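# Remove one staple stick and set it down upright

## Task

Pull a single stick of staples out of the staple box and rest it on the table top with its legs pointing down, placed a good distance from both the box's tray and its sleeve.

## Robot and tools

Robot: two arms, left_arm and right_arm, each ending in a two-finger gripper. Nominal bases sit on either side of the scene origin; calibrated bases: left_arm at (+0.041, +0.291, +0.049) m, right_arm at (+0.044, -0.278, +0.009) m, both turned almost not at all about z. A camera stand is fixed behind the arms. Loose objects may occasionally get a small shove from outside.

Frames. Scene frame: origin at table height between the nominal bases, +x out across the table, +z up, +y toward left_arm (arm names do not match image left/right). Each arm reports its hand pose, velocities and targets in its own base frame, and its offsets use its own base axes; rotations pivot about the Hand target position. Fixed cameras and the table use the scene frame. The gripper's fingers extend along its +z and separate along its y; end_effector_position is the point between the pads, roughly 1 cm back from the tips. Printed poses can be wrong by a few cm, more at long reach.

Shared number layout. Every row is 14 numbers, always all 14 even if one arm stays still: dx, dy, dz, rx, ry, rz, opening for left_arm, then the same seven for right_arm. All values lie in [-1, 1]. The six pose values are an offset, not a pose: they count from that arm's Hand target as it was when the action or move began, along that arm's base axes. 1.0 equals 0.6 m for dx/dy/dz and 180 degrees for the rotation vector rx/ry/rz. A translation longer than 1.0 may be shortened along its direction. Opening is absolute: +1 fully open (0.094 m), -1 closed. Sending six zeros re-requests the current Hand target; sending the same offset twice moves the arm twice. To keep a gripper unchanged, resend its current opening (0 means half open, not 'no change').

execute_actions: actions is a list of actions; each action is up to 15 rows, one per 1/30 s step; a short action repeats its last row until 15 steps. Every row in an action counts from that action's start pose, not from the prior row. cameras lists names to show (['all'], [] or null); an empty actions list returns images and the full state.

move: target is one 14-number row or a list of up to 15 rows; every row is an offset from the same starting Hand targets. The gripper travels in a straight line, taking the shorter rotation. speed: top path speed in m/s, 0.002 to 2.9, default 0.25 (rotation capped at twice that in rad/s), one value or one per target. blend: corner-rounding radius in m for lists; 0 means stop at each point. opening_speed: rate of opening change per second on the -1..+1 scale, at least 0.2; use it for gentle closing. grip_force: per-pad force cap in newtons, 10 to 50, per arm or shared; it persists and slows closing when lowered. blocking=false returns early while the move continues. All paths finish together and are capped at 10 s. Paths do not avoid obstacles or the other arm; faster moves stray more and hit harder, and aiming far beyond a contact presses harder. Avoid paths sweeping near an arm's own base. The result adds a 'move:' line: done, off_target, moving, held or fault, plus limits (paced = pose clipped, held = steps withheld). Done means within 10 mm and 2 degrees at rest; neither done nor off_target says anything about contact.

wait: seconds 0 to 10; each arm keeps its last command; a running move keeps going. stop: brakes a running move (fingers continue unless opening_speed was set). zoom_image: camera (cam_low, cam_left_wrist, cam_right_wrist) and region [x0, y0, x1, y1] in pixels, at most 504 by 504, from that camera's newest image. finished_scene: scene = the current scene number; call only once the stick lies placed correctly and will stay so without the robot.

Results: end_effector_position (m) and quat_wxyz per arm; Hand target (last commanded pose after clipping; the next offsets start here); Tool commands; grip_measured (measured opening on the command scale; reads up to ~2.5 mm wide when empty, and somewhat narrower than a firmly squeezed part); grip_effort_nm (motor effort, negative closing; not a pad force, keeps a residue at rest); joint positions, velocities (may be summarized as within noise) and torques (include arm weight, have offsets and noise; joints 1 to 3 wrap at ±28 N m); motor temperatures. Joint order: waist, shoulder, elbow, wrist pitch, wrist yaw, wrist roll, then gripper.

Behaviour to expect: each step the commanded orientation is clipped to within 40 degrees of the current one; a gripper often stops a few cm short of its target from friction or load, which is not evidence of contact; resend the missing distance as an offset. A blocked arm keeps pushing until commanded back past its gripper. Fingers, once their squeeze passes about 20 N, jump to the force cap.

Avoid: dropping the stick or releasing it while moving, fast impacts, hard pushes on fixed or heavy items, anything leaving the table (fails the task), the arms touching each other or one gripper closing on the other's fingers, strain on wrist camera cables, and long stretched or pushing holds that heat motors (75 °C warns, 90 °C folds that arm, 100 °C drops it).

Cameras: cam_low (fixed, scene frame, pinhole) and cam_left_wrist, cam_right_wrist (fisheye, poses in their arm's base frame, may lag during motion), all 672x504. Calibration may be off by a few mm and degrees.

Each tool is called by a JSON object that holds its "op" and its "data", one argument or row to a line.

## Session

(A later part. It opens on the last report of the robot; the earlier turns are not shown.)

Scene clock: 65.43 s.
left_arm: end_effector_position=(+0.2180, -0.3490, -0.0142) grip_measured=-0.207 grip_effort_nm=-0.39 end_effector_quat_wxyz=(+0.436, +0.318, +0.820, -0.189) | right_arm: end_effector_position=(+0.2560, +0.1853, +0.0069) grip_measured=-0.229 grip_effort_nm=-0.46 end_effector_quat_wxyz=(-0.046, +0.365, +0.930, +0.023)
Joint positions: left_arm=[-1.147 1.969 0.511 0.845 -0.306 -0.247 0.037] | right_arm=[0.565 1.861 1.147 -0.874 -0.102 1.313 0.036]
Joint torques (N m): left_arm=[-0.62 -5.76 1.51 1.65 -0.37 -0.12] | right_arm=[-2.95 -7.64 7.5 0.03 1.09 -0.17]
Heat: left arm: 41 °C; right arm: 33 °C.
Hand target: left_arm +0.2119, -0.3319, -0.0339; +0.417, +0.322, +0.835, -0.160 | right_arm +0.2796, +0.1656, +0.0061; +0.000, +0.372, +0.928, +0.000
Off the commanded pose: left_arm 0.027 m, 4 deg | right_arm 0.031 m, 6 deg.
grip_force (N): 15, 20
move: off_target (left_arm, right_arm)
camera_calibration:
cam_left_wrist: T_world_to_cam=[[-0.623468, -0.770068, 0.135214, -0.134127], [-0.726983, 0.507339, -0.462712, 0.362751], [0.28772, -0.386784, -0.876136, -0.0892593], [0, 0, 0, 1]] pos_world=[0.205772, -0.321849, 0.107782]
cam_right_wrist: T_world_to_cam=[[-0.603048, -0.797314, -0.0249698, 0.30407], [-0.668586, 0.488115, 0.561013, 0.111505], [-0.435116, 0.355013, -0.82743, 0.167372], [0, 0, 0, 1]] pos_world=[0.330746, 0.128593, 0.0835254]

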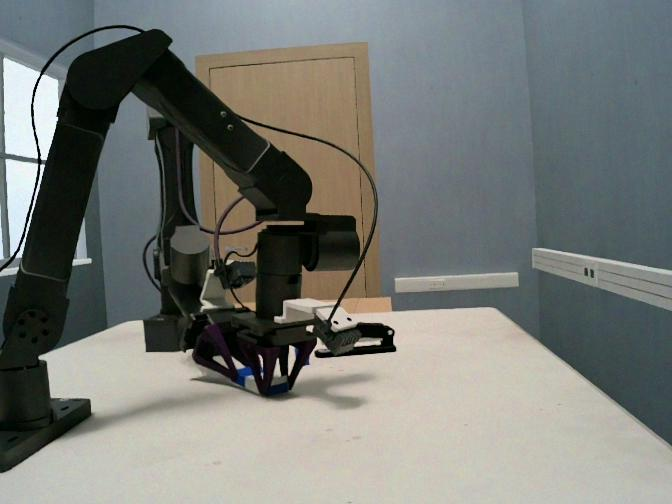

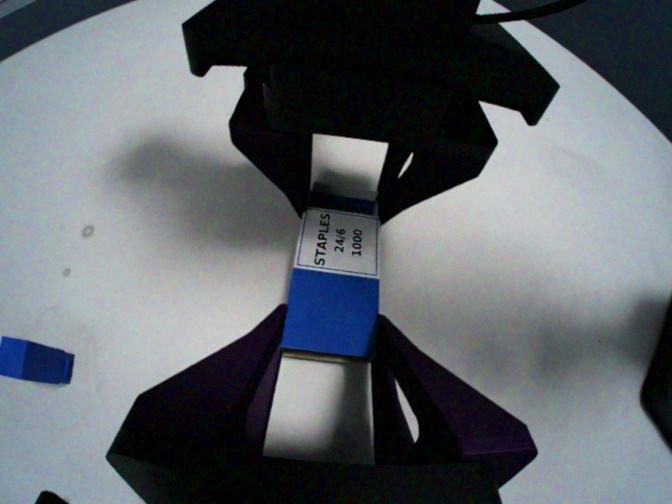

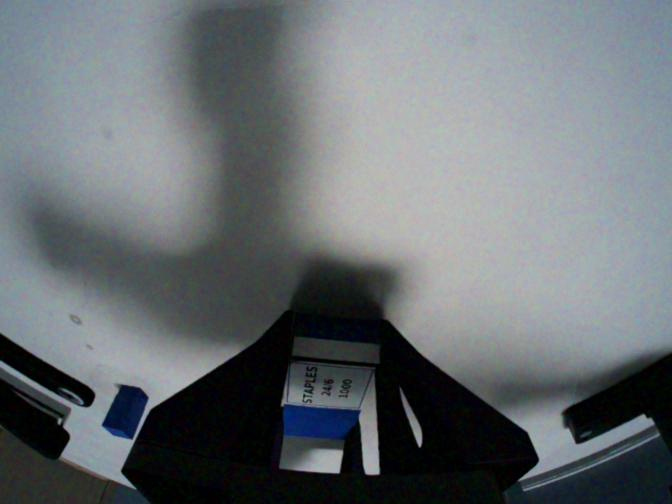

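{"op": "move", "data": {
  "target": [0,0,0.0083,0.0371,0.0412,0,-0.23,-0.0217,0.0207,0,0,0,0,-0.26],
  "speed": 0.05,
  "cameras": ["cam_low", "cam_left_wrist"]
}}

Scene clock: 68.83 s.
left_arm: end_effector_position=(+0.2165, -0.3483, -0.0176) grip_measured=-0.208 grip_effort_nm=-0.39 end_effector_quat_wxyz=(+0.373, +0.331, +0.852, -0.159) | right_arm: end_effector_position=(+0.2545, +0.1869, +0.0064) grip_measured=-0.230 grip_effort_nm=-0.47 end_effector_quat_wxyz=(-0.035, +0.367, +0.930, +0.014)
Joint positions: left_arm=[-1.131 1.89 0.615 0.507 -0.262 -0.278 0.037] | right_arm=[0.588 1.861 1.147 -0.874 -0.073 1.339 0.036]
Joint torques (N m): left_arm=[0.49 -8.83 3.88 0.79 -0.14 -0.1] | right_arm=[-0.28 -8.58 5.9 0.11 0.77 0.09]
Heat: left arm: 40 °C; right arm: 33 °C.
Hand target: left_arm +0.2118, -0.3319, -0.0289; +0.342, +0.335, +0.868, -0.132 | right_arm +0.2666, +0.1780, +0.0061; +0.000, +0.372, +0.928, +0.000
Off the commanded pose: left_arm 0.021 m, 5 deg | right_arm 0.015 m, 4 deg.
grip_force (N): 15, 20
move: off_target (left_arm, right_arm)
camera_calibration:
cam_left_wrist: T_world_to_cam=[[-0.608708, -0.785085, 0.114526, -0.142752], [-0.77019, 0.55006, -0.322865, 0.386422], [0.19048, -0.284737, -0.93949, -0.0359189], [0, 0, 0, 1]] pos_world=[0.217566, -0.334855, 0.107365]
Images, in order (width x height): cam_low 672x504, cam_left_wrist 672x504.

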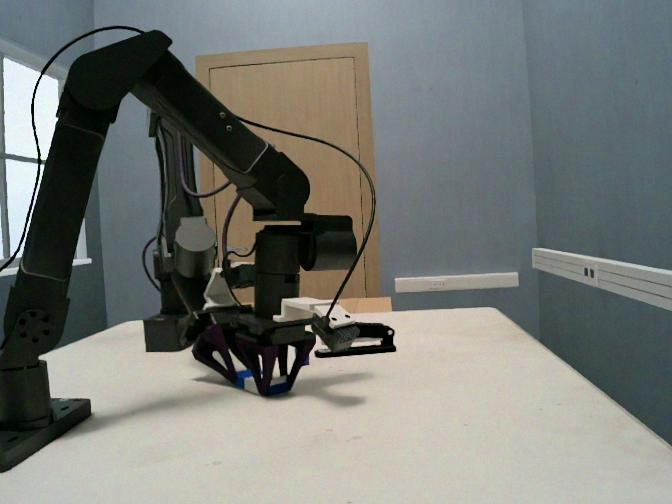

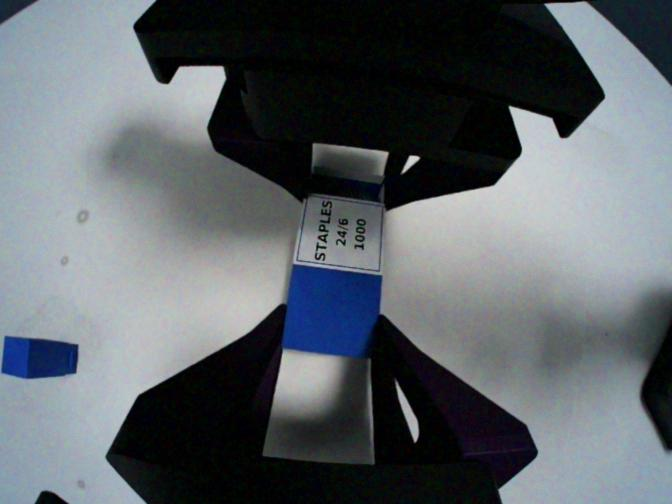

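{"op": "move", "data": {
  "target": [0,0,-0.005,0,0,0,-0.23,0.0217,-0.0207,0,0,0,0,-0.26],
  "speed": 0.04,
  "cameras": ["cam_left_wrist", "cam_right_wrist"]
}}

Scene clock: 69.77 s.
left_arm: end_effector_position=(+0.2174, -0.3502, -0.0159) grip_measured=-0.208 grip_effort_nm=-0.39 end_effector_quat_wxyz=(+0.375, +0.330, +0.851, -0.161) | right_arm: end_effector_position=(+0.2562, +0.1842, +0.0068) grip_measured=-0.230 grip_effort_nm=-0.47 end_effector_quat_wxyz=(-0.045, +0.364, +0.930, +0.021)
Joint positions: left_arm=[-1.131 1.89 0.621 0.506 -0.262 -0.278 0.037] | right_arm=[0.565 1.861 1.147 -0.876 -0.097 1.31 0.036]
Joint torques (N m): left_arm=[0.47 -7.84 3.48 0.92 -0.14 -0.11] | right_arm=[-2.93 -7.58 7.46 0.05 1.03 -0.14]
Heat: left arm: 40 °C; right arm: 33 °C.
Hand target: left_arm +0.2118, -0.3319, -0.0319; +0.342, +0.335, +0.868, -0.132 | right_arm +0.2796, +0.1655, +0.0061; +0.000, +0.372, +0.928, +0.000
Off the commanded pose: left_arm 0.025 m, 5 deg | right_arm 0.030 m, 6 deg.
grip_force (N): 15, 20
move: off_target (left_arm, right_arm)
camera_calibration:
cam_left_wrist: T_world_to_cam=[[-0.609052, -0.784458, 0.116969, -0.143643], [-0.769396, 0.548558, -0.327282, 0.387961], [0.192574, -0.289327, -0.937659, -0.0371238], [0, 0, 0, 1]] pos_world=[0.218159, -0.336242, 0.108965]
cam_right_wrist: T_world_to_cam=[[-0.601403, -0.798644, -0.0219761, 0.303166], [-0.670403, 0.48949, 0.557637, 0.112432], [-0.434596, 0.350097, -0.829794, 0.168528], [0, 0, 0, 1]] pos_world=[0.330941, 0.128086, 0.0838092]
Images, in order (width x height): cam_left_wrist 672x504, cam_right_wrist 672x504.

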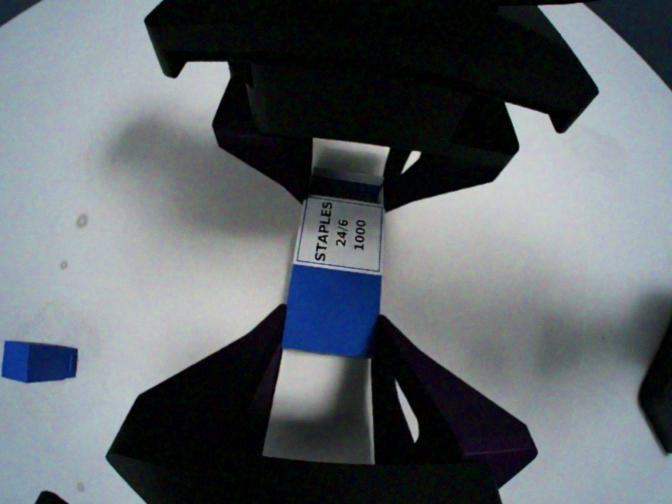

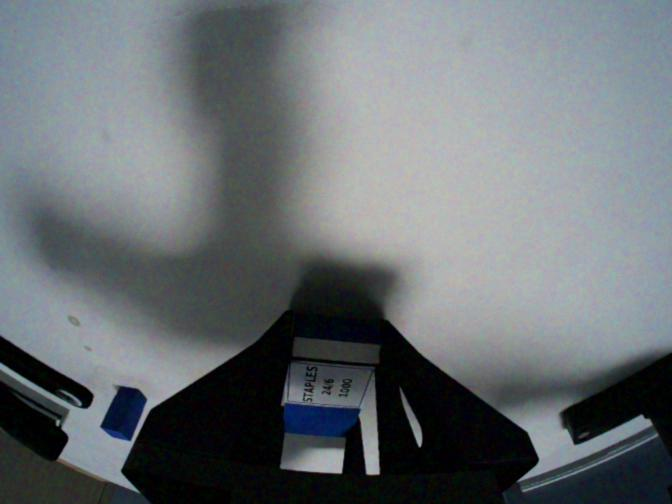

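{"op": "move", "data": {
  "target": [
    [0.0124,-0.0112,0,0,0,0.0222,-0.23,0,0,0,0,0,0,-0.26],
    [0.0124,-0.0112,0,0,0,-0.0333,-0.23,0,0,0,0,0,0,-0.26],
    [0.0124,-0.0112,0,0,0,0.0222,-0.23,0,0,0,0,0,0,-0.26],
    [0.0124,-0.0112,0,0,0,0,-0.23,0,0,0,0,0,0,-0.26]
  ],
  "speed": 0.1,
  "blend": 0.002,
  "grip_force": [15, 18],
  "cameras": ["cam_left_wrist", "cam_right_wrist"]
}}

Scene clock: 75.00 s.
left_arm: end_effector_position=(+0.2221, -0.3546, -0.0153) grip_measured=-0.208 grip_effort_nm=-0.39 end_effector_quat_wxyz=(+0.365, +0.329, +0.856, -0.159) | right_arm: end_effector_position=(+0.2598, +0.1796, +0.0068) grip_measured=-0.230 grip_effort_nm=-0.43 end_effector_quat_wxyz=(-0.041, +0.362, +0.931, +0.020)
Joint positions: left_arm=[-1.119 1.896 0.661 0.454 -0.247 -0.281 0.037] | right_arm=[0.55 1.861 1.148 -0.875 -0.09 1.292 0.036]
Joint torques (N m): left_arm=[0.58 -6.64 3.55 1.28 -0.21 0.06] | right_arm=[-1.68 -7.54 7.41 0.06 0.95 0.02]
Heat: left arm: 39 °C; right arm: 33 °C.
Hand target: left_arm +0.2193, -0.3385, -0.0320; +0.342, +0.335, +0.868, -0.132 | right_arm +0.2795, +0.1655, +0.0061; +0.000, +0.372, +0.928, +0.000
Off the commanded pose: left_arm 0.023 m, 4 deg | right_arm 0.024 m, 5 deg.
grip_force (N): 15, 18
move: off_target (left_arm, right_arm)
camera_calibration:
cam_left_wrist: T_world_to_cam=[[-0.604535, -0.787375, 0.12074, -0.146244], [-0.776961, 0.549404, -0.307386, 0.396356], [0.175693, -0.279636, -0.943894, -0.031694], [0, 0, 0, 1]] pos_world=[0.225112, -0.341771, 0.109576]
cam_right_wrist: T_world_to_cam=[[-0.597843, -0.801302, -0.0223243, 0.30119], [-0.675786, 0.488827, 0.551689, 0.11862], [-0.431157, 0.34491, -0.833751, 0.17188], [0, 0, 0, 1]] pos_world=[0.334334, 0.124076, 0.0845877]
Images, in order (width x height): cam_left_wrist 672x504, cam_right_wrist 672x504.

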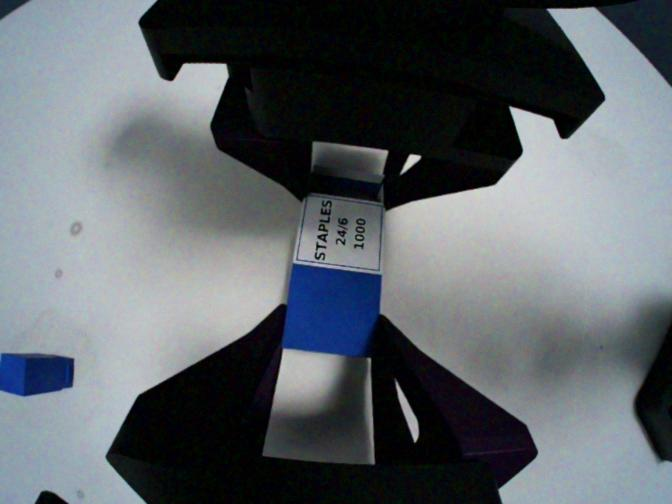

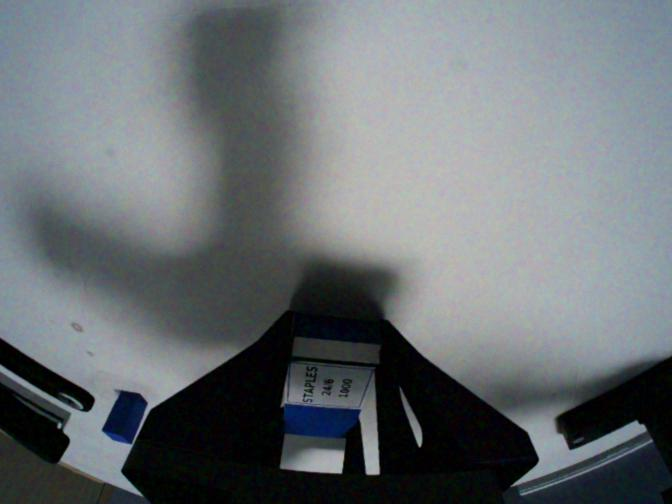

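{"op": "zoom_image", "data": {
  "camera": "cam_right_wrist",
  "region": [270, 296, 400, 396]
}}

{"op": "zoom_image", "data": {
  "camera": "cam_left_wrist",
  "region": [280, 150, 410, 250]
}}

Scaled by 3.877 from the camera's 672x504 image, which has a finer 960x720 frame.

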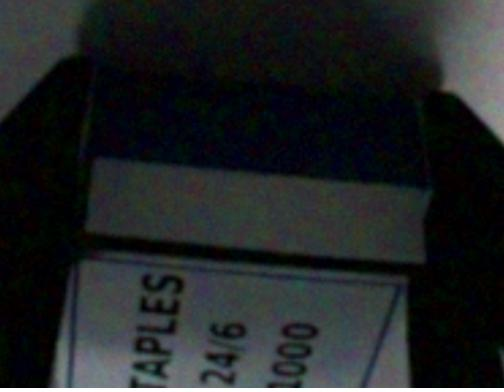

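Scaled by 3.877 from the camera's 672x504 image, which has a finer 960x720 frame.

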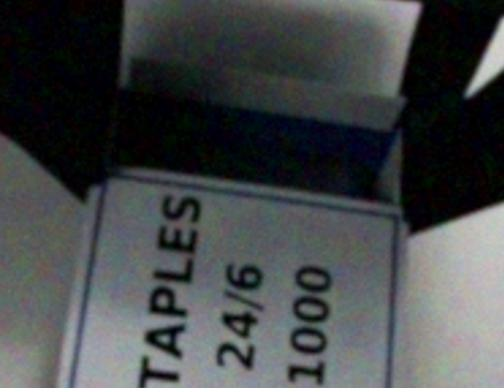

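{"op": "move", "data": {
  "target": [0,0,0,0,0,0,-0.23,0.0145,-0.0138,0,0,0,0,-0.26],
  "speed": 0.03,
  "grip_force": [18, 20]
}}

Scene clock: 76.63 s.
left_arm: end_effector_position=(+0.2231, -0.3553, -0.0142) grip_measured=-0.211 grip_effort_nm=-0.44 end_effector_quat_wxyz=(+0.368, +0.330, +0.855, -0.161) | right_arm: end_effector_position=(+0.2620, +0.1786, +0.0066) grip_measured=-0.230 grip_effort_nm=-0.47 end_effector_quat_wxyz=(-0.051, +0.362, +0.930, +0.025)
Joint positions: left_arm=[-1.117 1.896 0.661 0.461 -0.245 -0.276 0.037] | right_arm=[0.532 1.871 1.158 -0.882 -0.11 1.274 0.036]
Joint torques (N m): left_arm=[0.4 -6.67 3.54 1.22 -0.2 -0.02] | right_arm=[-3.15 -7.66 7.84 0.05 1.17 -0.12]
Heat: left arm: 39 °C; right arm: 33 °C.
Hand target: left_arm +0.2193, -0.3385, -0.0320; +0.342, +0.335, +0.868, -0.132 | right_arm +0.2882, +0.1572, +0.0061; +0.000, +0.372, +0.928, +0.000
Off the commanded pose: left_arm 0.025 m, 5 deg | right_arm 0.034 m, 7 deg.
grip_force (N): 18, 20
move: off_target (left_arm, right_arm)

{"op": "move", "data": {
  "target": [-0.011,-0.0122,0,0,0,0,-0.23,0,0,0,-0.0269,-0.0281,0,-0.26],
  "speed": 0.05,
  "cameras": ["cam_left_wrist", "cam_right_wrist"]
}}

Scene clock: 79.10 s.
left_arm: end_effector_position=(+0.2221, -0.3564, -0.0151) grip_measured=-0.211 grip_effort_nm=-0.44 end_effector_quat_wxyz=(+0.368, +0.323, +0.857, -0.161) | right_arm: end_effector_position=(+0.2619, +0.1788, +0.0062) grip_measured=-0.230 grip_effort_nm=-0.47 end_effector_quat_wxyz=(-0.021, +0.359, +0.933, +0.002)
Joint positions: left_arm=[-1.125 1.902 0.664 0.461 -0.255 -0.296 0.037] | right_arm=[0.575 1.869 1.158 -0.881 -0.036 1.31 0.036]
Joint torques (N m): left_arm=[-1.4 -6.43 4.45 1.09 -0.3 -0.04] | right_arm=[-1.28 -9.43 5.15 0.36 1.69 0.15]
Heat: left arm: 38 °C; right arm: 33 °C.
Hand target: left_arm +0.2127, -0.3460, -0.0319; +0.342, +0.335, +0.868, -0.132 | right_arm +0.2882, +0.1572, +0.0060; +0.056, +0.372, +0.926, -0.023
Off the commanded pose: left_arm 0.022 m, 5 deg | right_arm 0.034 m, 9 deg.
grip_force (N): 18, 20
move: off_target (left_arm, right_arm)
camera_calibration:
cam_left_wrist: T_world_to_cam=[[-0.595802, -0.792779, 0.128541, -0.151442], [-0.783086, 0.537907, -0.31214, 0.394596], [0.178315, -0.286632, -0.9413, -0.0350123], [0, 0, 0, 1]] pos_world=[0.225017, -0.342352, 0.109679]
cam_right_wrist: T_world_to_cam=[[-0.591247, -0.80649, 0.000854977, 0.300761], [-0.693315, 0.508818, 0.510313, 0.122021], [-0.411997, 0.301128, -0.859989, 0.17551], [0, 0, 0, 1]] pos_world=[0.334733, 0.127624, 0.088411]
Images, in order (width x height): cam_left_wrist 672x504, cam_right_wrist 672x504.

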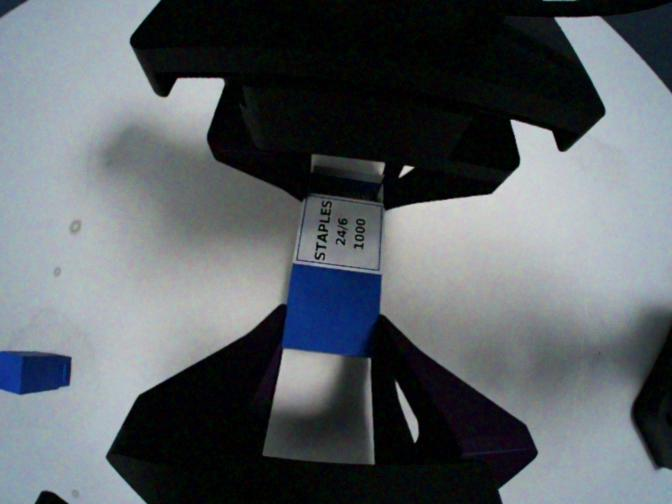

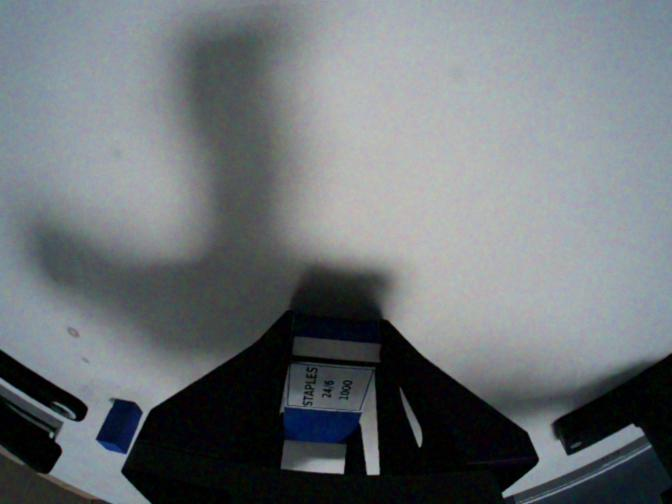

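{"op": "move", "data": {
  "target": [0,0,0,0,0,0,-0.23,0.0145,-0.0138,0,0,0,0,-0.26],
  "speed": 0.03
}}

Scene clock: 80.00 s.
left_arm: end_effector_position=(+0.2228, -0.3575, -0.0140) grip_measured=-0.211 grip_effort_nm=-0.44 end_effector_quat_wxyz=(+0.369, +0.322, +0.857, -0.162) | right_arm: end_effector_position=(+0.2629, +0.1775, +0.0065) grip_measured=-0.230 grip_effort_nm=-0.46 end_effector_quat_wxyz=(-0.022, +0.358, +0.934, +0.004)
Joint positions: left_arm=[-1.125 1.902 0.668 0.461 -0.256 -0.297 0.037] | right_arm=[0.568 1.868 1.158 -0.881 -0.039 1.299 0.036]
Joint torques (N m): left_arm=[-1.39 -6.48 4.25 1.09 -0.3 -0.04] | right_arm=[-3.6 -8.81 6 0.34 1.73 -0.07]
Heat: left arm: 38 °C; right arm: 33 °C.
Hand target: left_arm +0.2127, -0.3460, -0.0318; +0.343, +0.335, +0.868, -0.132 | right_arm +0.2969, +0.1489, +0.0061; +0.057, +0.372, +0.926, -0.023
Off the commanded pose: left_arm 0.024 m, 5 deg | right_arm 0.044 m, 10 deg.
grip_force (N): 18, 20
move: off_target (left_arm, right_arm)

{"op": "wait", "data": {
  "seconds": 0,
  "cameras": ["cam_low", "cam_left_wrist", "cam_right_wrist"]
}}

{"op": "zoom_image", "data": {
  "camera": "cam_low",
  "region": [180, 290, 360, 420]
}}

{"op": "zoom_image", "data": {
  "camera": "cam_left_wrist",
  "region": [240, 280, 440, 430]
}}

Scene clock: 80.30 s.
left_arm: end_effector_position=(+0.2228, -0.3575, -0.0140) grip_measured=-0.211 grip_effort_nm=-0.44 end_effector_quat_wxyz=(+0.369, +0.322, +0.857, -0.162) | right_arm: end_effector_position=(+0.2629, +0.1775, +0.0065) grip_measured=-0.230 grip_effort_nm=-0.46 end_effector_quat_wxyz=(-0.022, +0.357, +0.934, +0.004)
Joint positions: left_arm=[-1.125 1.902 0.668 0.461 -0.256 -0.297 0.037] | right_arm=[0.568 1.868 1.158 -0.881 -0.039 1.299 0.036]
Joint torques (N m): left_arm=[-1.37 -6.48 4.25 1.08 -0.29 -0.03] | right_arm=[-3.6 -8.81 5.98 0.34 1.73 -0.07]
Heat: left arm: 38 °C; right arm: 33 °C.
Hand target: left_arm +0.2127, -0.3460, -0.0318; +0.343, +0.335, +0.868, -0.132 | right_arm +0.2969, +0.1489, +0.0061; +0.057, +0.371, +0.926, -0.023
Tool commands: left_gripper/opening=-0.23 right_gripper/opening=-0.26
Off the commanded pose: left_arm 0.024 m, 5 deg | right_arm 0.044 m, 10 deg.
grip_force (N): 18, 20
camera_calibration:
cam_left_wrist: T_world_to_cam=[[-0.595127, -0.79301, 0.130222, -0.152241], [-0.783184, 0.535999, -0.315163, 0.395371], [0.180129, -0.28955, -0.940061, -0.0359051], [0, 0, 0, 1]] pos_world=[0.225512, -0.343044, 0.110678]
cam_right_wrist: T_world_to_cam=[[-0.588218, -0.808701, -0.00140884, 0.299875], [-0.694834, 0.504503, 0.512526, 0.124363], [-0.41377, 0.302456, -0.858671, 0.176713], [0, 0, 0, 1]] pos_world=[0.335922, 0.12632, 0.0884214]

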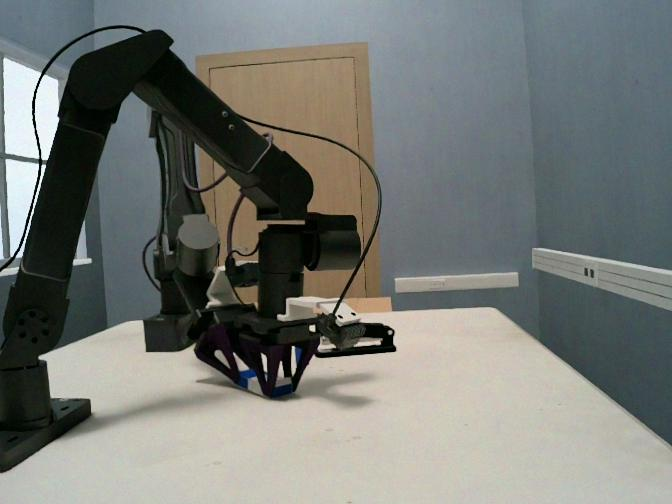

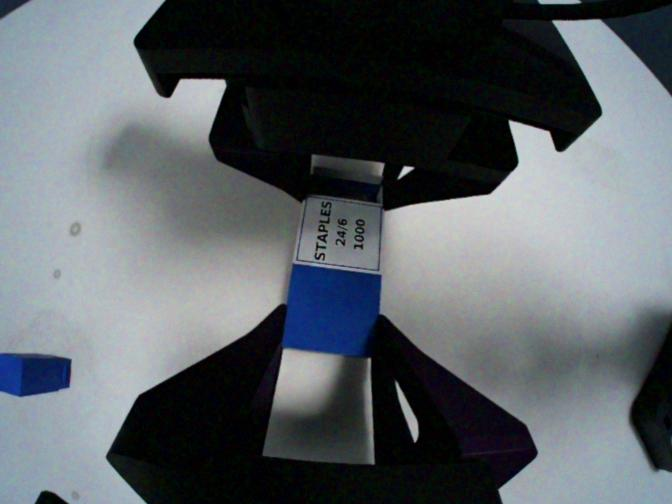

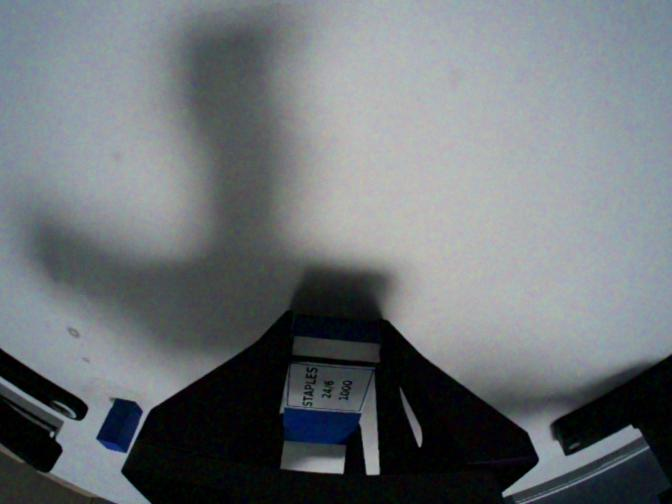

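Scaled by 2.800 from the camera's 672x504 image, which has a finer 960x720 frame.

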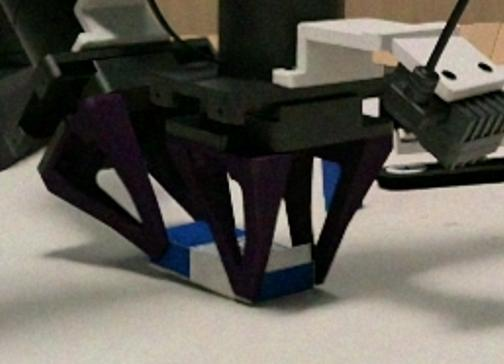

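Scaled by 2.520 from the camera's 672x504 image, which has a finer 960x720 frame.

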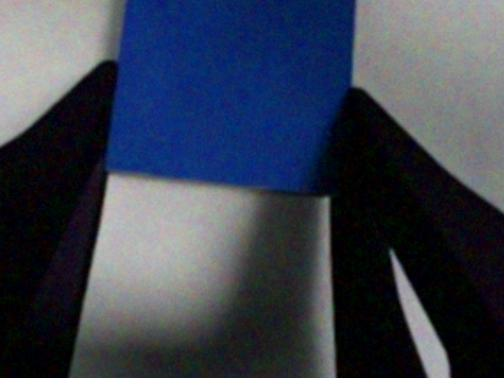

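{"op": "zoom_image", "data": {
  "camera": "cam_low",
  "region": [225, 350, 305, 410]
}}

Scaled by 6.300 from the camera's 672x504 image, which has a finer 960x720 frame.

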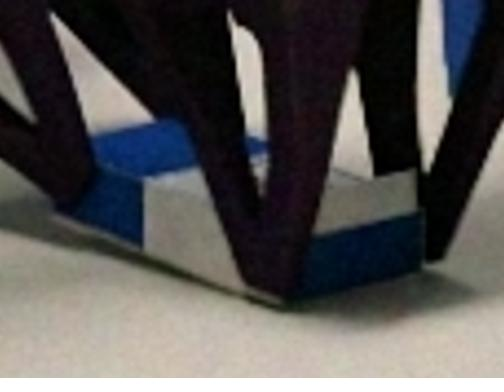

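{"op": "move", "data": {
  "target": [0.0122,-0.0133,0.0133,0,0,0,-0.23,-0.0548,0.046,0,0.0269,0.0281,0,-0.26],
  "speed": 0.05,
  "cameras": ["cam_low", "cam_right_wrist"]
}}

{"op": "zoom_image", "data": {
  "camera": "cam_low",
  "region": [225, 350, 305, 410]
}}

Scene clock: 83.03 s.
left_arm: end_effector_position=(+0.2230, -0.3574, -0.0161) grip_measured=-0.211 grip_effort_nm=-0.44 end_effector_quat_wxyz=(+0.356, +0.327, +0.863, -0.149) | right_arm: end_effector_position=(+0.2613, +0.1793, +0.0064) grip_measured=-0.230 grip_effort_nm=-0.47 end_effector_quat_wxyz=(-0.018, +0.363, +0.932, +0.002)
Joint positions: left_arm=[-1.125 1.902 0.702 0.386 -0.257 -0.297 0.037] | right_arm=[0.581 1.865 1.154 -0.877 -0.031 1.323 0.036]
Joint torques (N m): left_arm=[-0.58 -6.75 5.55 1.26 -0.22 0.04] | right_arm=[0.44 -9.66 4.29 0.18 0.3 0.25]
Heat: left arm: 38 °C; right arm: 33 °C.
Hand target: left_arm +0.2200, -0.3539, -0.0240; +0.342, +0.335, +0.868, -0.132 | right_arm +0.2641, +0.1766, +0.0061; +0.000, +0.372, +0.928, +0.000
Off the commanded pose: left_arm 0.009 m, 3 deg | right_arm 0.004 m, 2 deg.
grip_force (N): 18, 20
move: off_target (left_arm)
camera_calibration:
cam_right_wrist: T_world_to_cam=[[-0.59728, -0.802033, 0.000507242, 0.30161], [-0.692268, 0.515856, 0.504637, 0.11975], [-0.404997, 0.301058, -0.863332, 0.173369], [0, 0, 0, 1]] pos_world=[0.333258, 0.127933, 0.0890914]
Images, in order (width x height): cam_low 672x504, cam_right_wrist 672x504.

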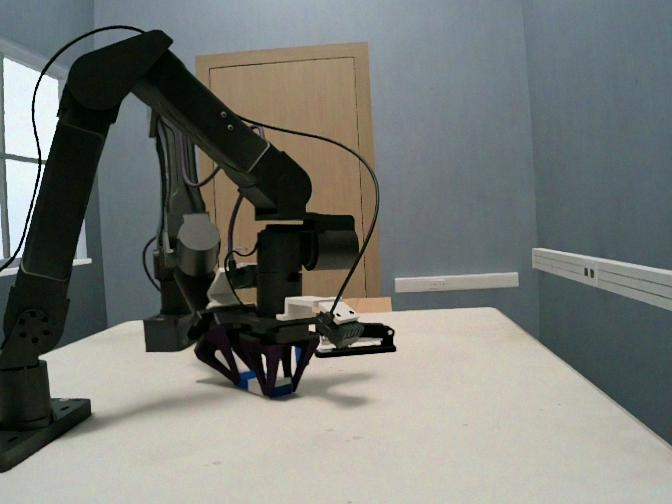

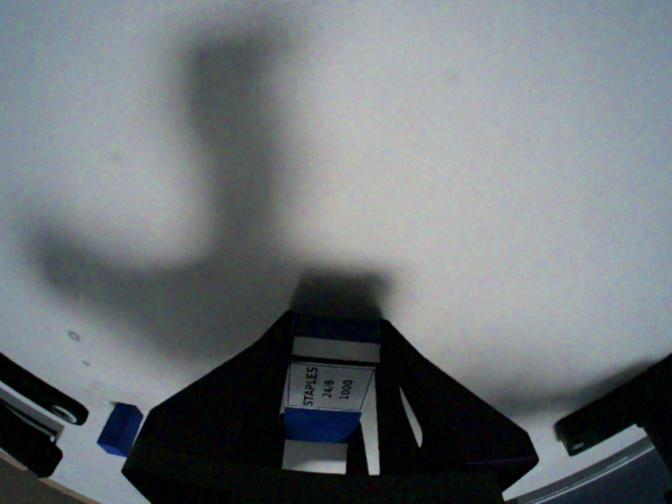

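Scaled by 6.300 from the camera's 672x504 image, which has a finer 960x720 frame.

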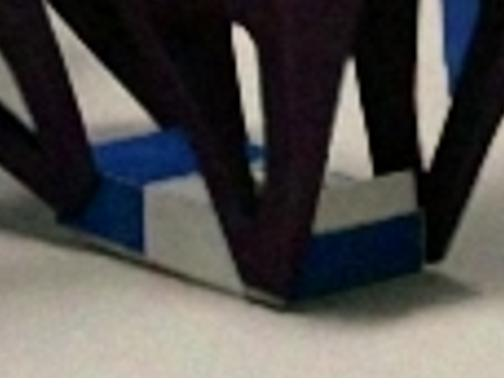

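{"op": "move", "data": {
  "target": [0,0,0,0,0,0,-0.23,0,0,0,0,0,0,0.02],
  "opening_speed": 0.3,
  "cameras": ["cam_right_wrist"]
}}

Scene clock: 84.37 s.
left_arm: end_effector_position=(+0.2223, -0.3559, -0.0177) grip_measured=-0.211 grip_effort_nm=-0.44 end_effector_quat_wxyz=(+0.352, +0.329, +0.864, -0.146) | right_arm: end_effector_position=(+0.2619, +0.1776, +0.0050) grip_measured=+0.018 grip_effort_nm=0.12 end_effector_quat_wxyz=(-0.013, +0.371, +0.928, -0.001)
Joint positions: left_arm=[-1.125 1.902 0.703 0.376 -0.257 -0.296 0.037] | right_arm=[0.581 1.865 1.148 -0.87 -0.021 1.341 0.048]
Joint torques (N m): left_arm=[-0.58 -6.69 5.6 1.37 -0.22 0.02] | right_arm=[0.46 -9.65 4.72 0.11 0.2 0.07]
Heat: left arm: 38 °C; right arm: 33 °C.
Hand target: left_arm +0.2200, -0.3539, -0.0239; +0.342, +0.335, +0.868, -0.132 | right_arm +0.2640, +0.1765, +0.0060; +0.000, +0.372, +0.928, +0.000
Off the commanded pose: left_arm 0.007 m, 2 deg | right_arm 0.003 m, 2 deg.
grip_force (N): 18, 20
move: done
camera_calibration:
cam_right_wrist: T_world_to_cam=[[-0.611703, -0.79108, 0.00332258, 0.302431], [-0.685855, 0.532422, 0.496114, 0.117272], [-0.394235, 0.301196, -0.868251, 0.170162], [0, 0, 0, 1]] pos_world=[0.332513, 0.125557, 0.0885584]
Images, in order (width x height): cam_right_wrist 672x504.

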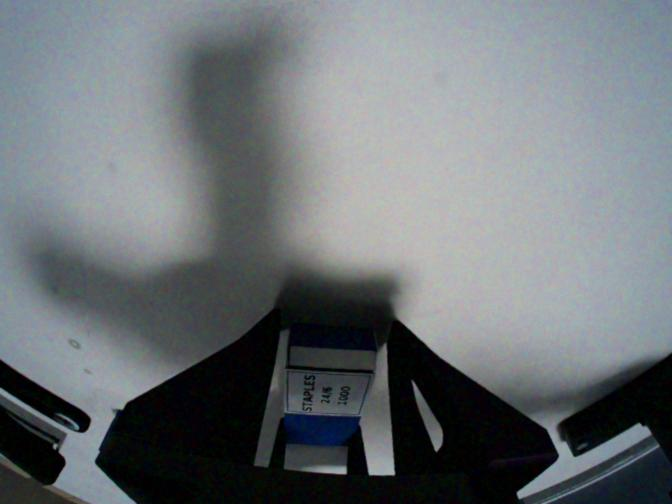

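{"op": "move", "data": {
  "target": [0,0,0,0,0,0,-0.23,0.0047,-0.0062,0.001,0,0,0,0.02],
  "speed": 0.05,
  "cameras": ["cam_low", "cam_right_wrist"]
}}

{"op": "zoom_image", "data": {
  "camera": "cam_low",
  "region": [225, 350, 305, 410]
}}

{"op": "zoom_image", "data": {
  "camera": "cam_right_wrist",
  "region": [236, 280, 436, 430]
}}

Scene clock: 85.67 s.
left_arm: end_effector_position=(+0.2223, -0.3559, -0.0177) grip_measured=-0.211 grip_effort_nm=-0.44 end_effector_quat_wxyz=(+0.352, +0.329, +0.864, -0.146) | right_arm: end_effector_position=(+0.2619, +0.1776, +0.0050) grip_measured=+0.018 grip_effort_nm=0.13 end_effector_quat_wxyz=(-0.013, +0.370, +0.929, -0.001)
Joint positions: left_arm=[-1.125 1.902 0.703 0.376 -0.257 -0.296 0.037] | right_arm=[0.581 1.865 1.148 -0.87 -0.021 1.34 0.048]
Joint torques (N m): left_arm=[-0.57 -6.68 5.6 1.37 -0.22 0.03] | right_arm=[-0.85 -9.66 4.92 0.09 0.2 -0.08]
Heat: left arm: 38 °C; right arm: 33 °C.
Hand target: left_arm +0.2200, -0.3539, -0.0239; +0.342, +0.335, +0.868, -0.132 | right_arm +0.2669, +0.1728, +0.0066; +0.000, +0.372, +0.928, +0.000
Off the commanded pose: left_arm 0.007 m, 2 deg | right_arm 0.007 m, 2 deg.
grip_force (N): 18, 20
move: done
camera_calibration:
cam_right_wrist: T_world_to_cam=[[-0.610519, -0.791995, 0.00319061, 0.302238], [-0.686686, 0.531338, 0.496127, 0.117628], [-0.394626, 0.300704, -0.868244, 0.170322], [0, 0, 0, 1]] pos_world=[0.332509, 0.125654, 0.0885586]
Images, in order (width x height): cam_low 672x504, cam_right_wrist 672x504.

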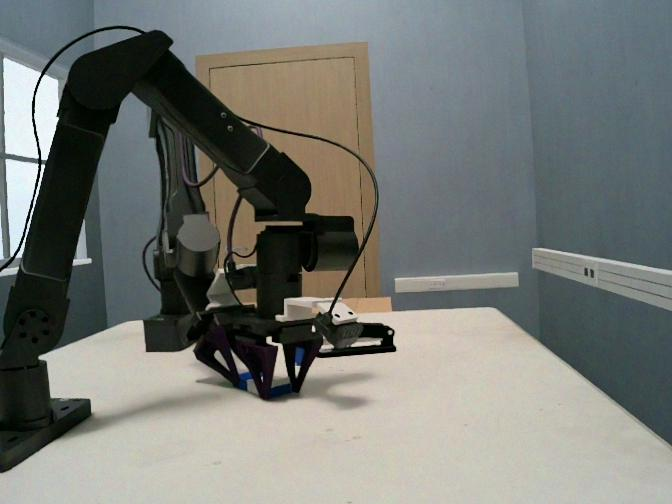

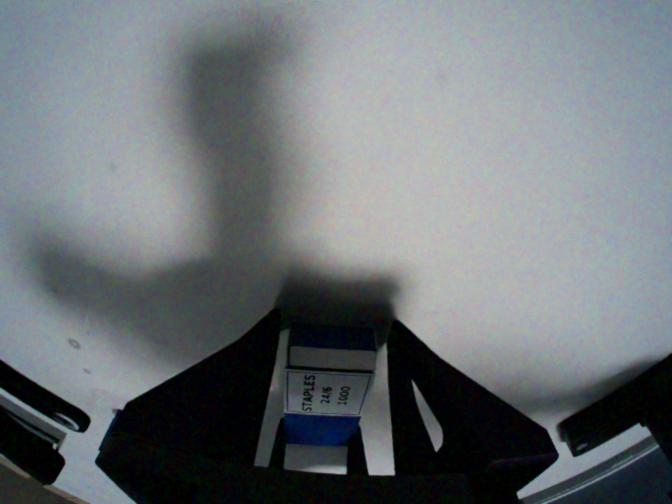

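Scaled by 6.300 from the camera's 672x504 image, which has a finer 960x720 frame.

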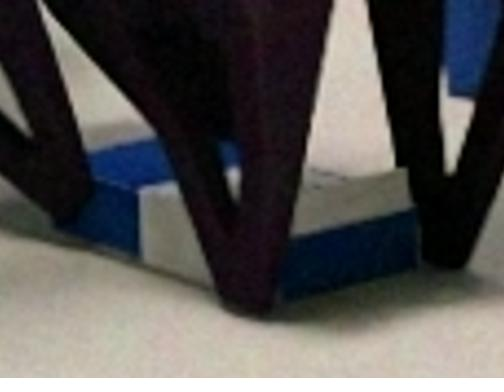

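Scaled by 2.520 from the camera's 672x504 image, which has a finer 960x720 frame.

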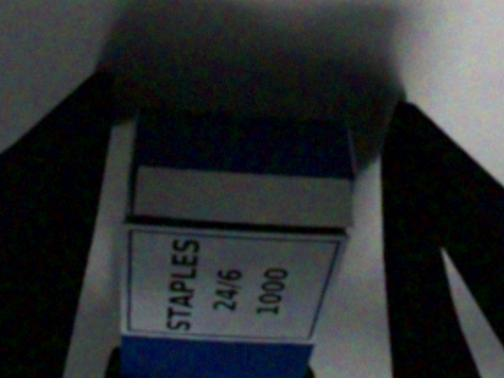

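{"op": "move", "data": {
  "target": [0,0,0,0,0,0,-0.23,0.0033,-0.0031,0,0,0,0,0.02],
  "speed": 0.05
}}

Scene clock: 86.67 s.
left_arm: end_effector_position=(+0.2223, -0.3559, -0.0177) grip_measured=-0.211 grip_effort_nm=-0.44 end_effector_quat_wxyz=(+0.352, +0.329, +0.864, -0.146) | right_arm: end_effector_position=(+0.2625, +0.1766, +0.0050) grip_measured=+0.018 grip_effort_nm=0.11 end_effector_quat_wxyz=(-0.015, +0.368, +0.930, +0.000)
Joint positions: left_arm=[-1.125 1.902 0.703 0.376 -0.257 -0.296 0.037] | right_arm=[0.575 1.865 1.148 -0.871 -0.024 1.329 0.048]
Joint torques (N m): left_arm=[-0.58 -6.69 5.6 1.37 -0.22 0.03] | right_arm=[-1.1 -9.47 5.15 0.09 0.23 -0.06]
Heat: left arm: 38 °C; right arm: 33 °C.
Hand target: left_arm +0.2200, -0.3539, -0.0239; +0.342, +0.335, +0.868, -0.132 | right_arm +0.2688, +0.1709, +0.0066; +0.000, +0.372, +0.928, +0.000
Off the commanded pose: left_arm 0.007 m, 2 deg | right_arm 0.009 m, 2 deg.
grip_force (N): 18, 20
move: done

{"op": "move", "data": {
  "target": [0,0,0,0,0,0,-0.23,0.0036,-0.0035,0,0,0,0,0.02],
  "speed": 0.05,
  "cameras": ["cam_low", "cam_right_wrist"]
}}

{"op": "zoom_image", "data": {
  "camera": "cam_low",
  "region": [225, 350, 305, 410]
}}

{"op": "zoom_image", "data": {
  "camera": "cam_right_wrist",
  "region": [236, 280, 436, 430]
}}

Scene clock: 87.67 s.
left_arm: end_effector_position=(+0.2223, -0.3559, -0.0177) grip_measured=-0.211 grip_effort_nm=-0.44 end_effector_quat_wxyz=(+0.352, +0.329, +0.864, -0.146) | right_arm: end_effector_position=(+0.2644, +0.1743, +0.0050) grip_measured=+0.018 grip_effort_nm=0.11 end_effector_quat_wxyz=(-0.015, +0.369, +0.929, +0.001)
Joint positions: left_arm=[-1.125 1.902 0.703 0.376 -0.257 -0.296 0.037] | right_arm=[0.566 1.865 1.148 -0.869 -0.025 1.321 0.048]
Joint torques (N m): left_arm=[-0.58 -6.69 5.6 1.37 -0.22 0.02] | right_arm=[-1.03 -9.26 5.42 0.07 0.25 -0.02]
Heat: left arm: 38 °C; right arm: 33 °C.
Hand target: left_arm +0.2200, -0.3539, -0.0239; +0.342, +0.335, +0.868, -0.132 | right_arm +0.2710, +0.1688, +0.0066; +0.000, +0.372, +0.928, +0.000
Off the commanded pose: left_arm 0.007 m, 2 deg | right_arm 0.009 m, 2 deg.
grip_force (N): 18, 20
move: done
camera_calibration:
cam_right_wrist: T_world_to_cam=[[-0.607596, -0.794246, 0.000613886, 0.30077], [-0.687885, 0.526616, 0.49949, 0.122174], [-0.397041, 0.303066, -0.86632, 0.172549], [0, 0, 0, 1]] pos_world=[0.335298, 0.122252, 0.0882733]
Images, in order (width x height): cam_low 672x504, cam_right_wrist 672x504.

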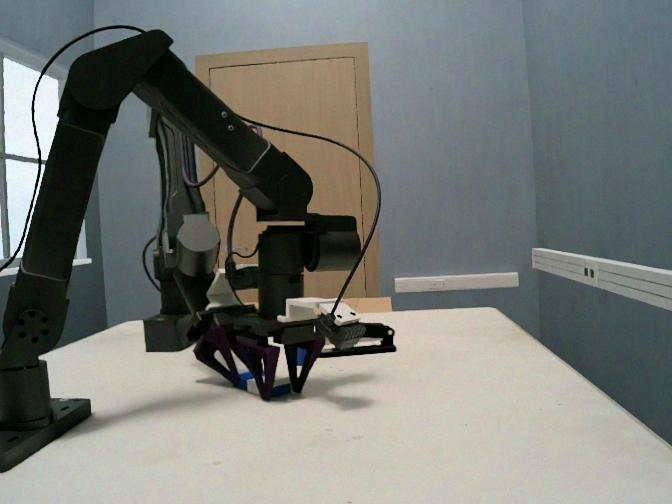

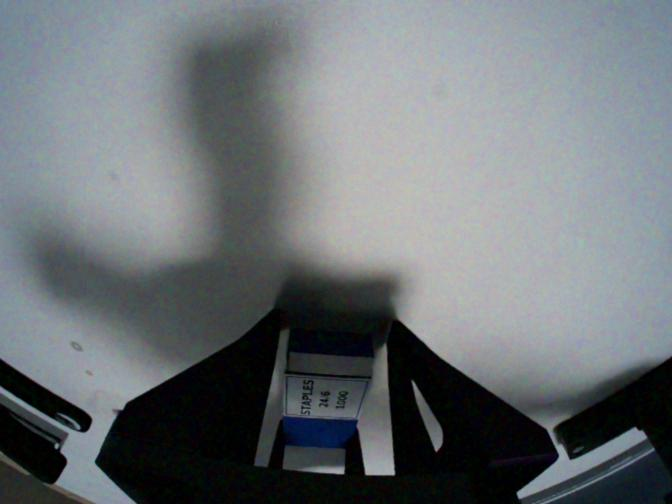

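Scaled by 6.300 from the camera's 672x504 image, which has a finer 960x720 frame.

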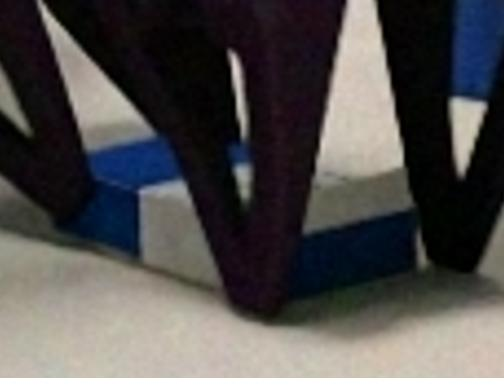

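Scaled by 2.520 from the camera's 672x504 image, which has a finer 960x720 frame.

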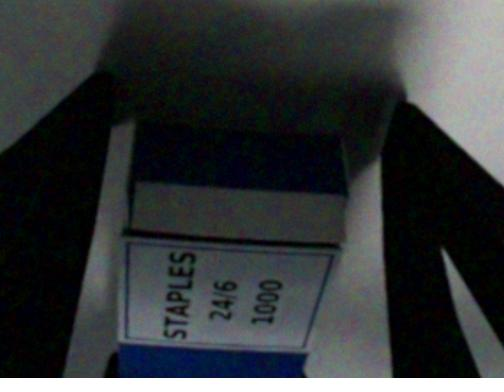

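{"op": "move", "data": {
  "target": [0,0,0,0,0,0,-0.23,0.0013,-0.0058,0,0,0,0,0.02],
  "speed": 0.05,
  "cameras": ["cam_low", "cam_right_wrist"]
}}

{"op": "zoom_image", "data": {
  "camera": "cam_low",
  "region": [225, 350, 305, 410]
}}

{"op": "zoom_image", "data": {
  "camera": "cam_right_wrist",
  "region": [236, 280, 436, 430]
}}

Scene clock: 88.90 s.
left_arm: end_effector_position=(+0.2223, -0.3559, -0.0177) grip_measured=-0.211 grip_effort_nm=-0.44 end_effector_quat_wxyz=(+0.352, +0.329, +0.864, -0.146) | right_arm: end_effector_position=(+0.2665, +0.1715, +0.0050) grip_measured=+0.018 grip_effort_nm=0.11 end_effector_quat_wxyz=(-0.014, +0.369, +0.929, +0.002)
Joint positions: left_arm=[-1.125 1.902 0.703 0.376 -0.257 -0.296 0.037] | right_arm=[0.554 1.865 1.148 -0.868 -0.025 1.31 0.048]
Joint torques (N m): left_arm=[-0.58 -6.69 5.6 1.37 -0.22 0.03] | right_arm=[-1.02 -9.59 5 0.08 0.25 -0.04]
Heat: left arm: 38 °C; right arm: 32 °C.
Hand target: left_arm +0.2200, -0.3539, -0.0239; +0.342, +0.335, +0.868, -0.132 | right_arm +0.2718, +0.1653, +0.0066; +0.000, +0.372, +0.928, +0.000
Off the commanded pose: left_arm 0.007 m, 2 deg | right_arm 0.008 m, 2 deg.
grip_force (N): 18, 20
move: done
camera_calibration:
cam_right_wrist: T_world_to_cam=[[-0.607878, -0.79403, -0.000782003, 0.299956], [-0.688273, 0.526423, 0.499158, 0.125208], [-0.395935, 0.303966, -0.866511, 0.173729], [0, 0, 0, 1]] pos_world=[0.3373, 0.119454, 0.0882737]
Images, in order (width x height): cam_low 672x504, cam_right_wrist 672x504.

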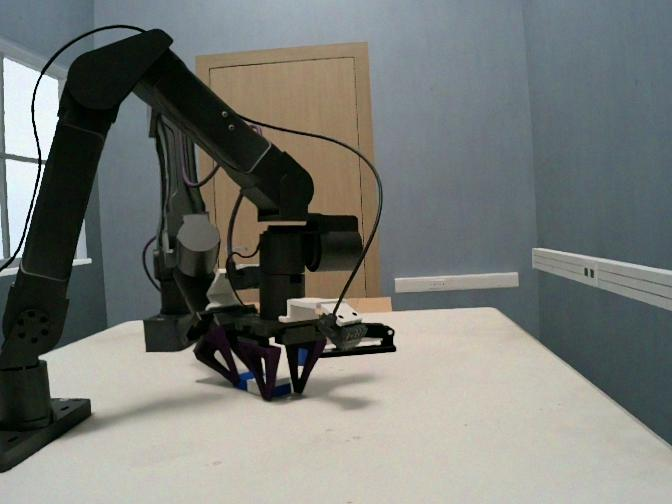

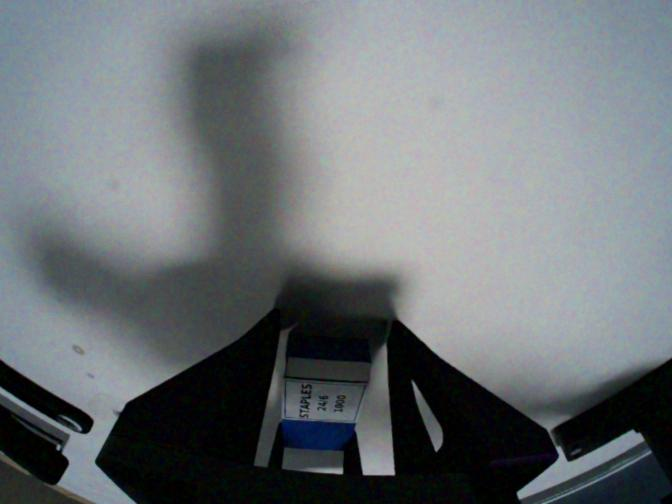

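Scaled by 6.300 from the camera's 672x504 image, which has a finer 960x720 frame.

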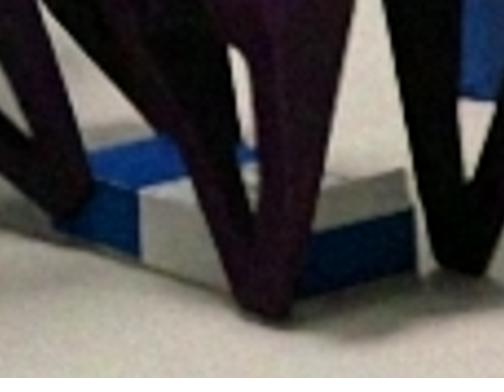

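Scaled by 2.520 from the camera's 672x504 image, which has a finer 960x720 frame.

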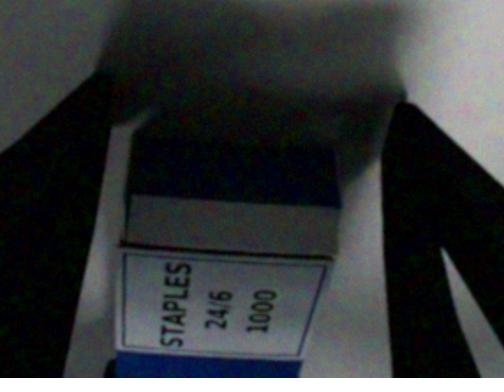

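{"op": "move", "data": {
  "target": [0,0,0,0,0,0,-0.23,-0.0062,-0.0064,0,0,0,0,0.02],
  "speed": 0.05,
  "cameras": ["cam_right_wrist"]
}}

{"op": "zoom_image", "data": {
  "camera": "cam_right_wrist",
  "region": [236, 280, 436, 430]
}}

Scene clock: 90.03 s.
left_arm: end_effector_position=(+0.2223, -0.3559, -0.0177) grip_measured=-0.211 grip_effort_nm=-0.44 end_effector_quat_wxyz=(+0.352, +0.329, +0.864, -0.146) | right_arm: end_effector_position=(+0.2666, +0.1699, +0.0048) grip_measured=+0.018 grip_effort_nm=0.11 end_effector_quat_wxyz=(-0.012, +0.369, +0.929, +0.005)
Joint positions: left_arm=[-1.125 1.902 0.703 0.376 -0.257 -0.296 0.037] | right_arm=[0.55 1.855 1.134 -0.855 -0.025 1.306 0.048]
Joint torques (N m): left_arm=[-0.58 -6.68 5.6 1.37 -0.22 0.03] | right_arm=[-0.95 -10.19 4.29 0.02 0.24 -0.04]
Heat: left arm: 38 °C; right arm: 32 °C.
Hand target: left_arm +0.2200, -0.3539, -0.0239; +0.342, +0.335, +0.868, -0.132 | right_arm +0.2680, +0.1615, +0.0067; +0.000, +0.372, +0.928, +0.000
Off the commanded pose: left_arm 0.007 m, 2 deg | right_arm 0.009 m, 1 deg.
grip_force (N): 18, 20
move: done
camera_calibration:
cam_right_wrist: T_world_to_cam=[[-0.608392, -0.793581, -0.00944764, 0.29882], [-0.691816, 0.524466, 0.496313, 0.127528], [-0.38891, 0.308489, -0.868092, 0.171462], [0, 0, 0, 1]] pos_world=[0.336709, 0.117359, 0.0883739]
Images, in order (width x height): cam_right_wrist 672x504.

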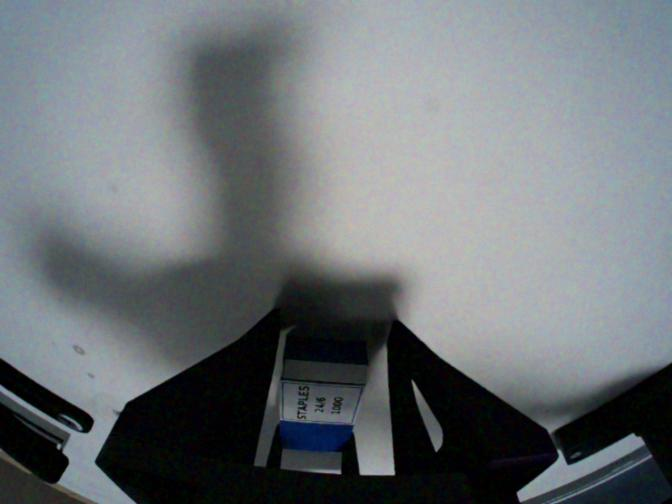

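Scaled by 2.520 from the camera's 672x504 image, which has a finer 960x720 frame.

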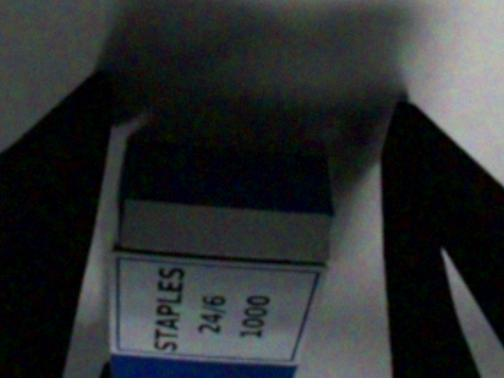

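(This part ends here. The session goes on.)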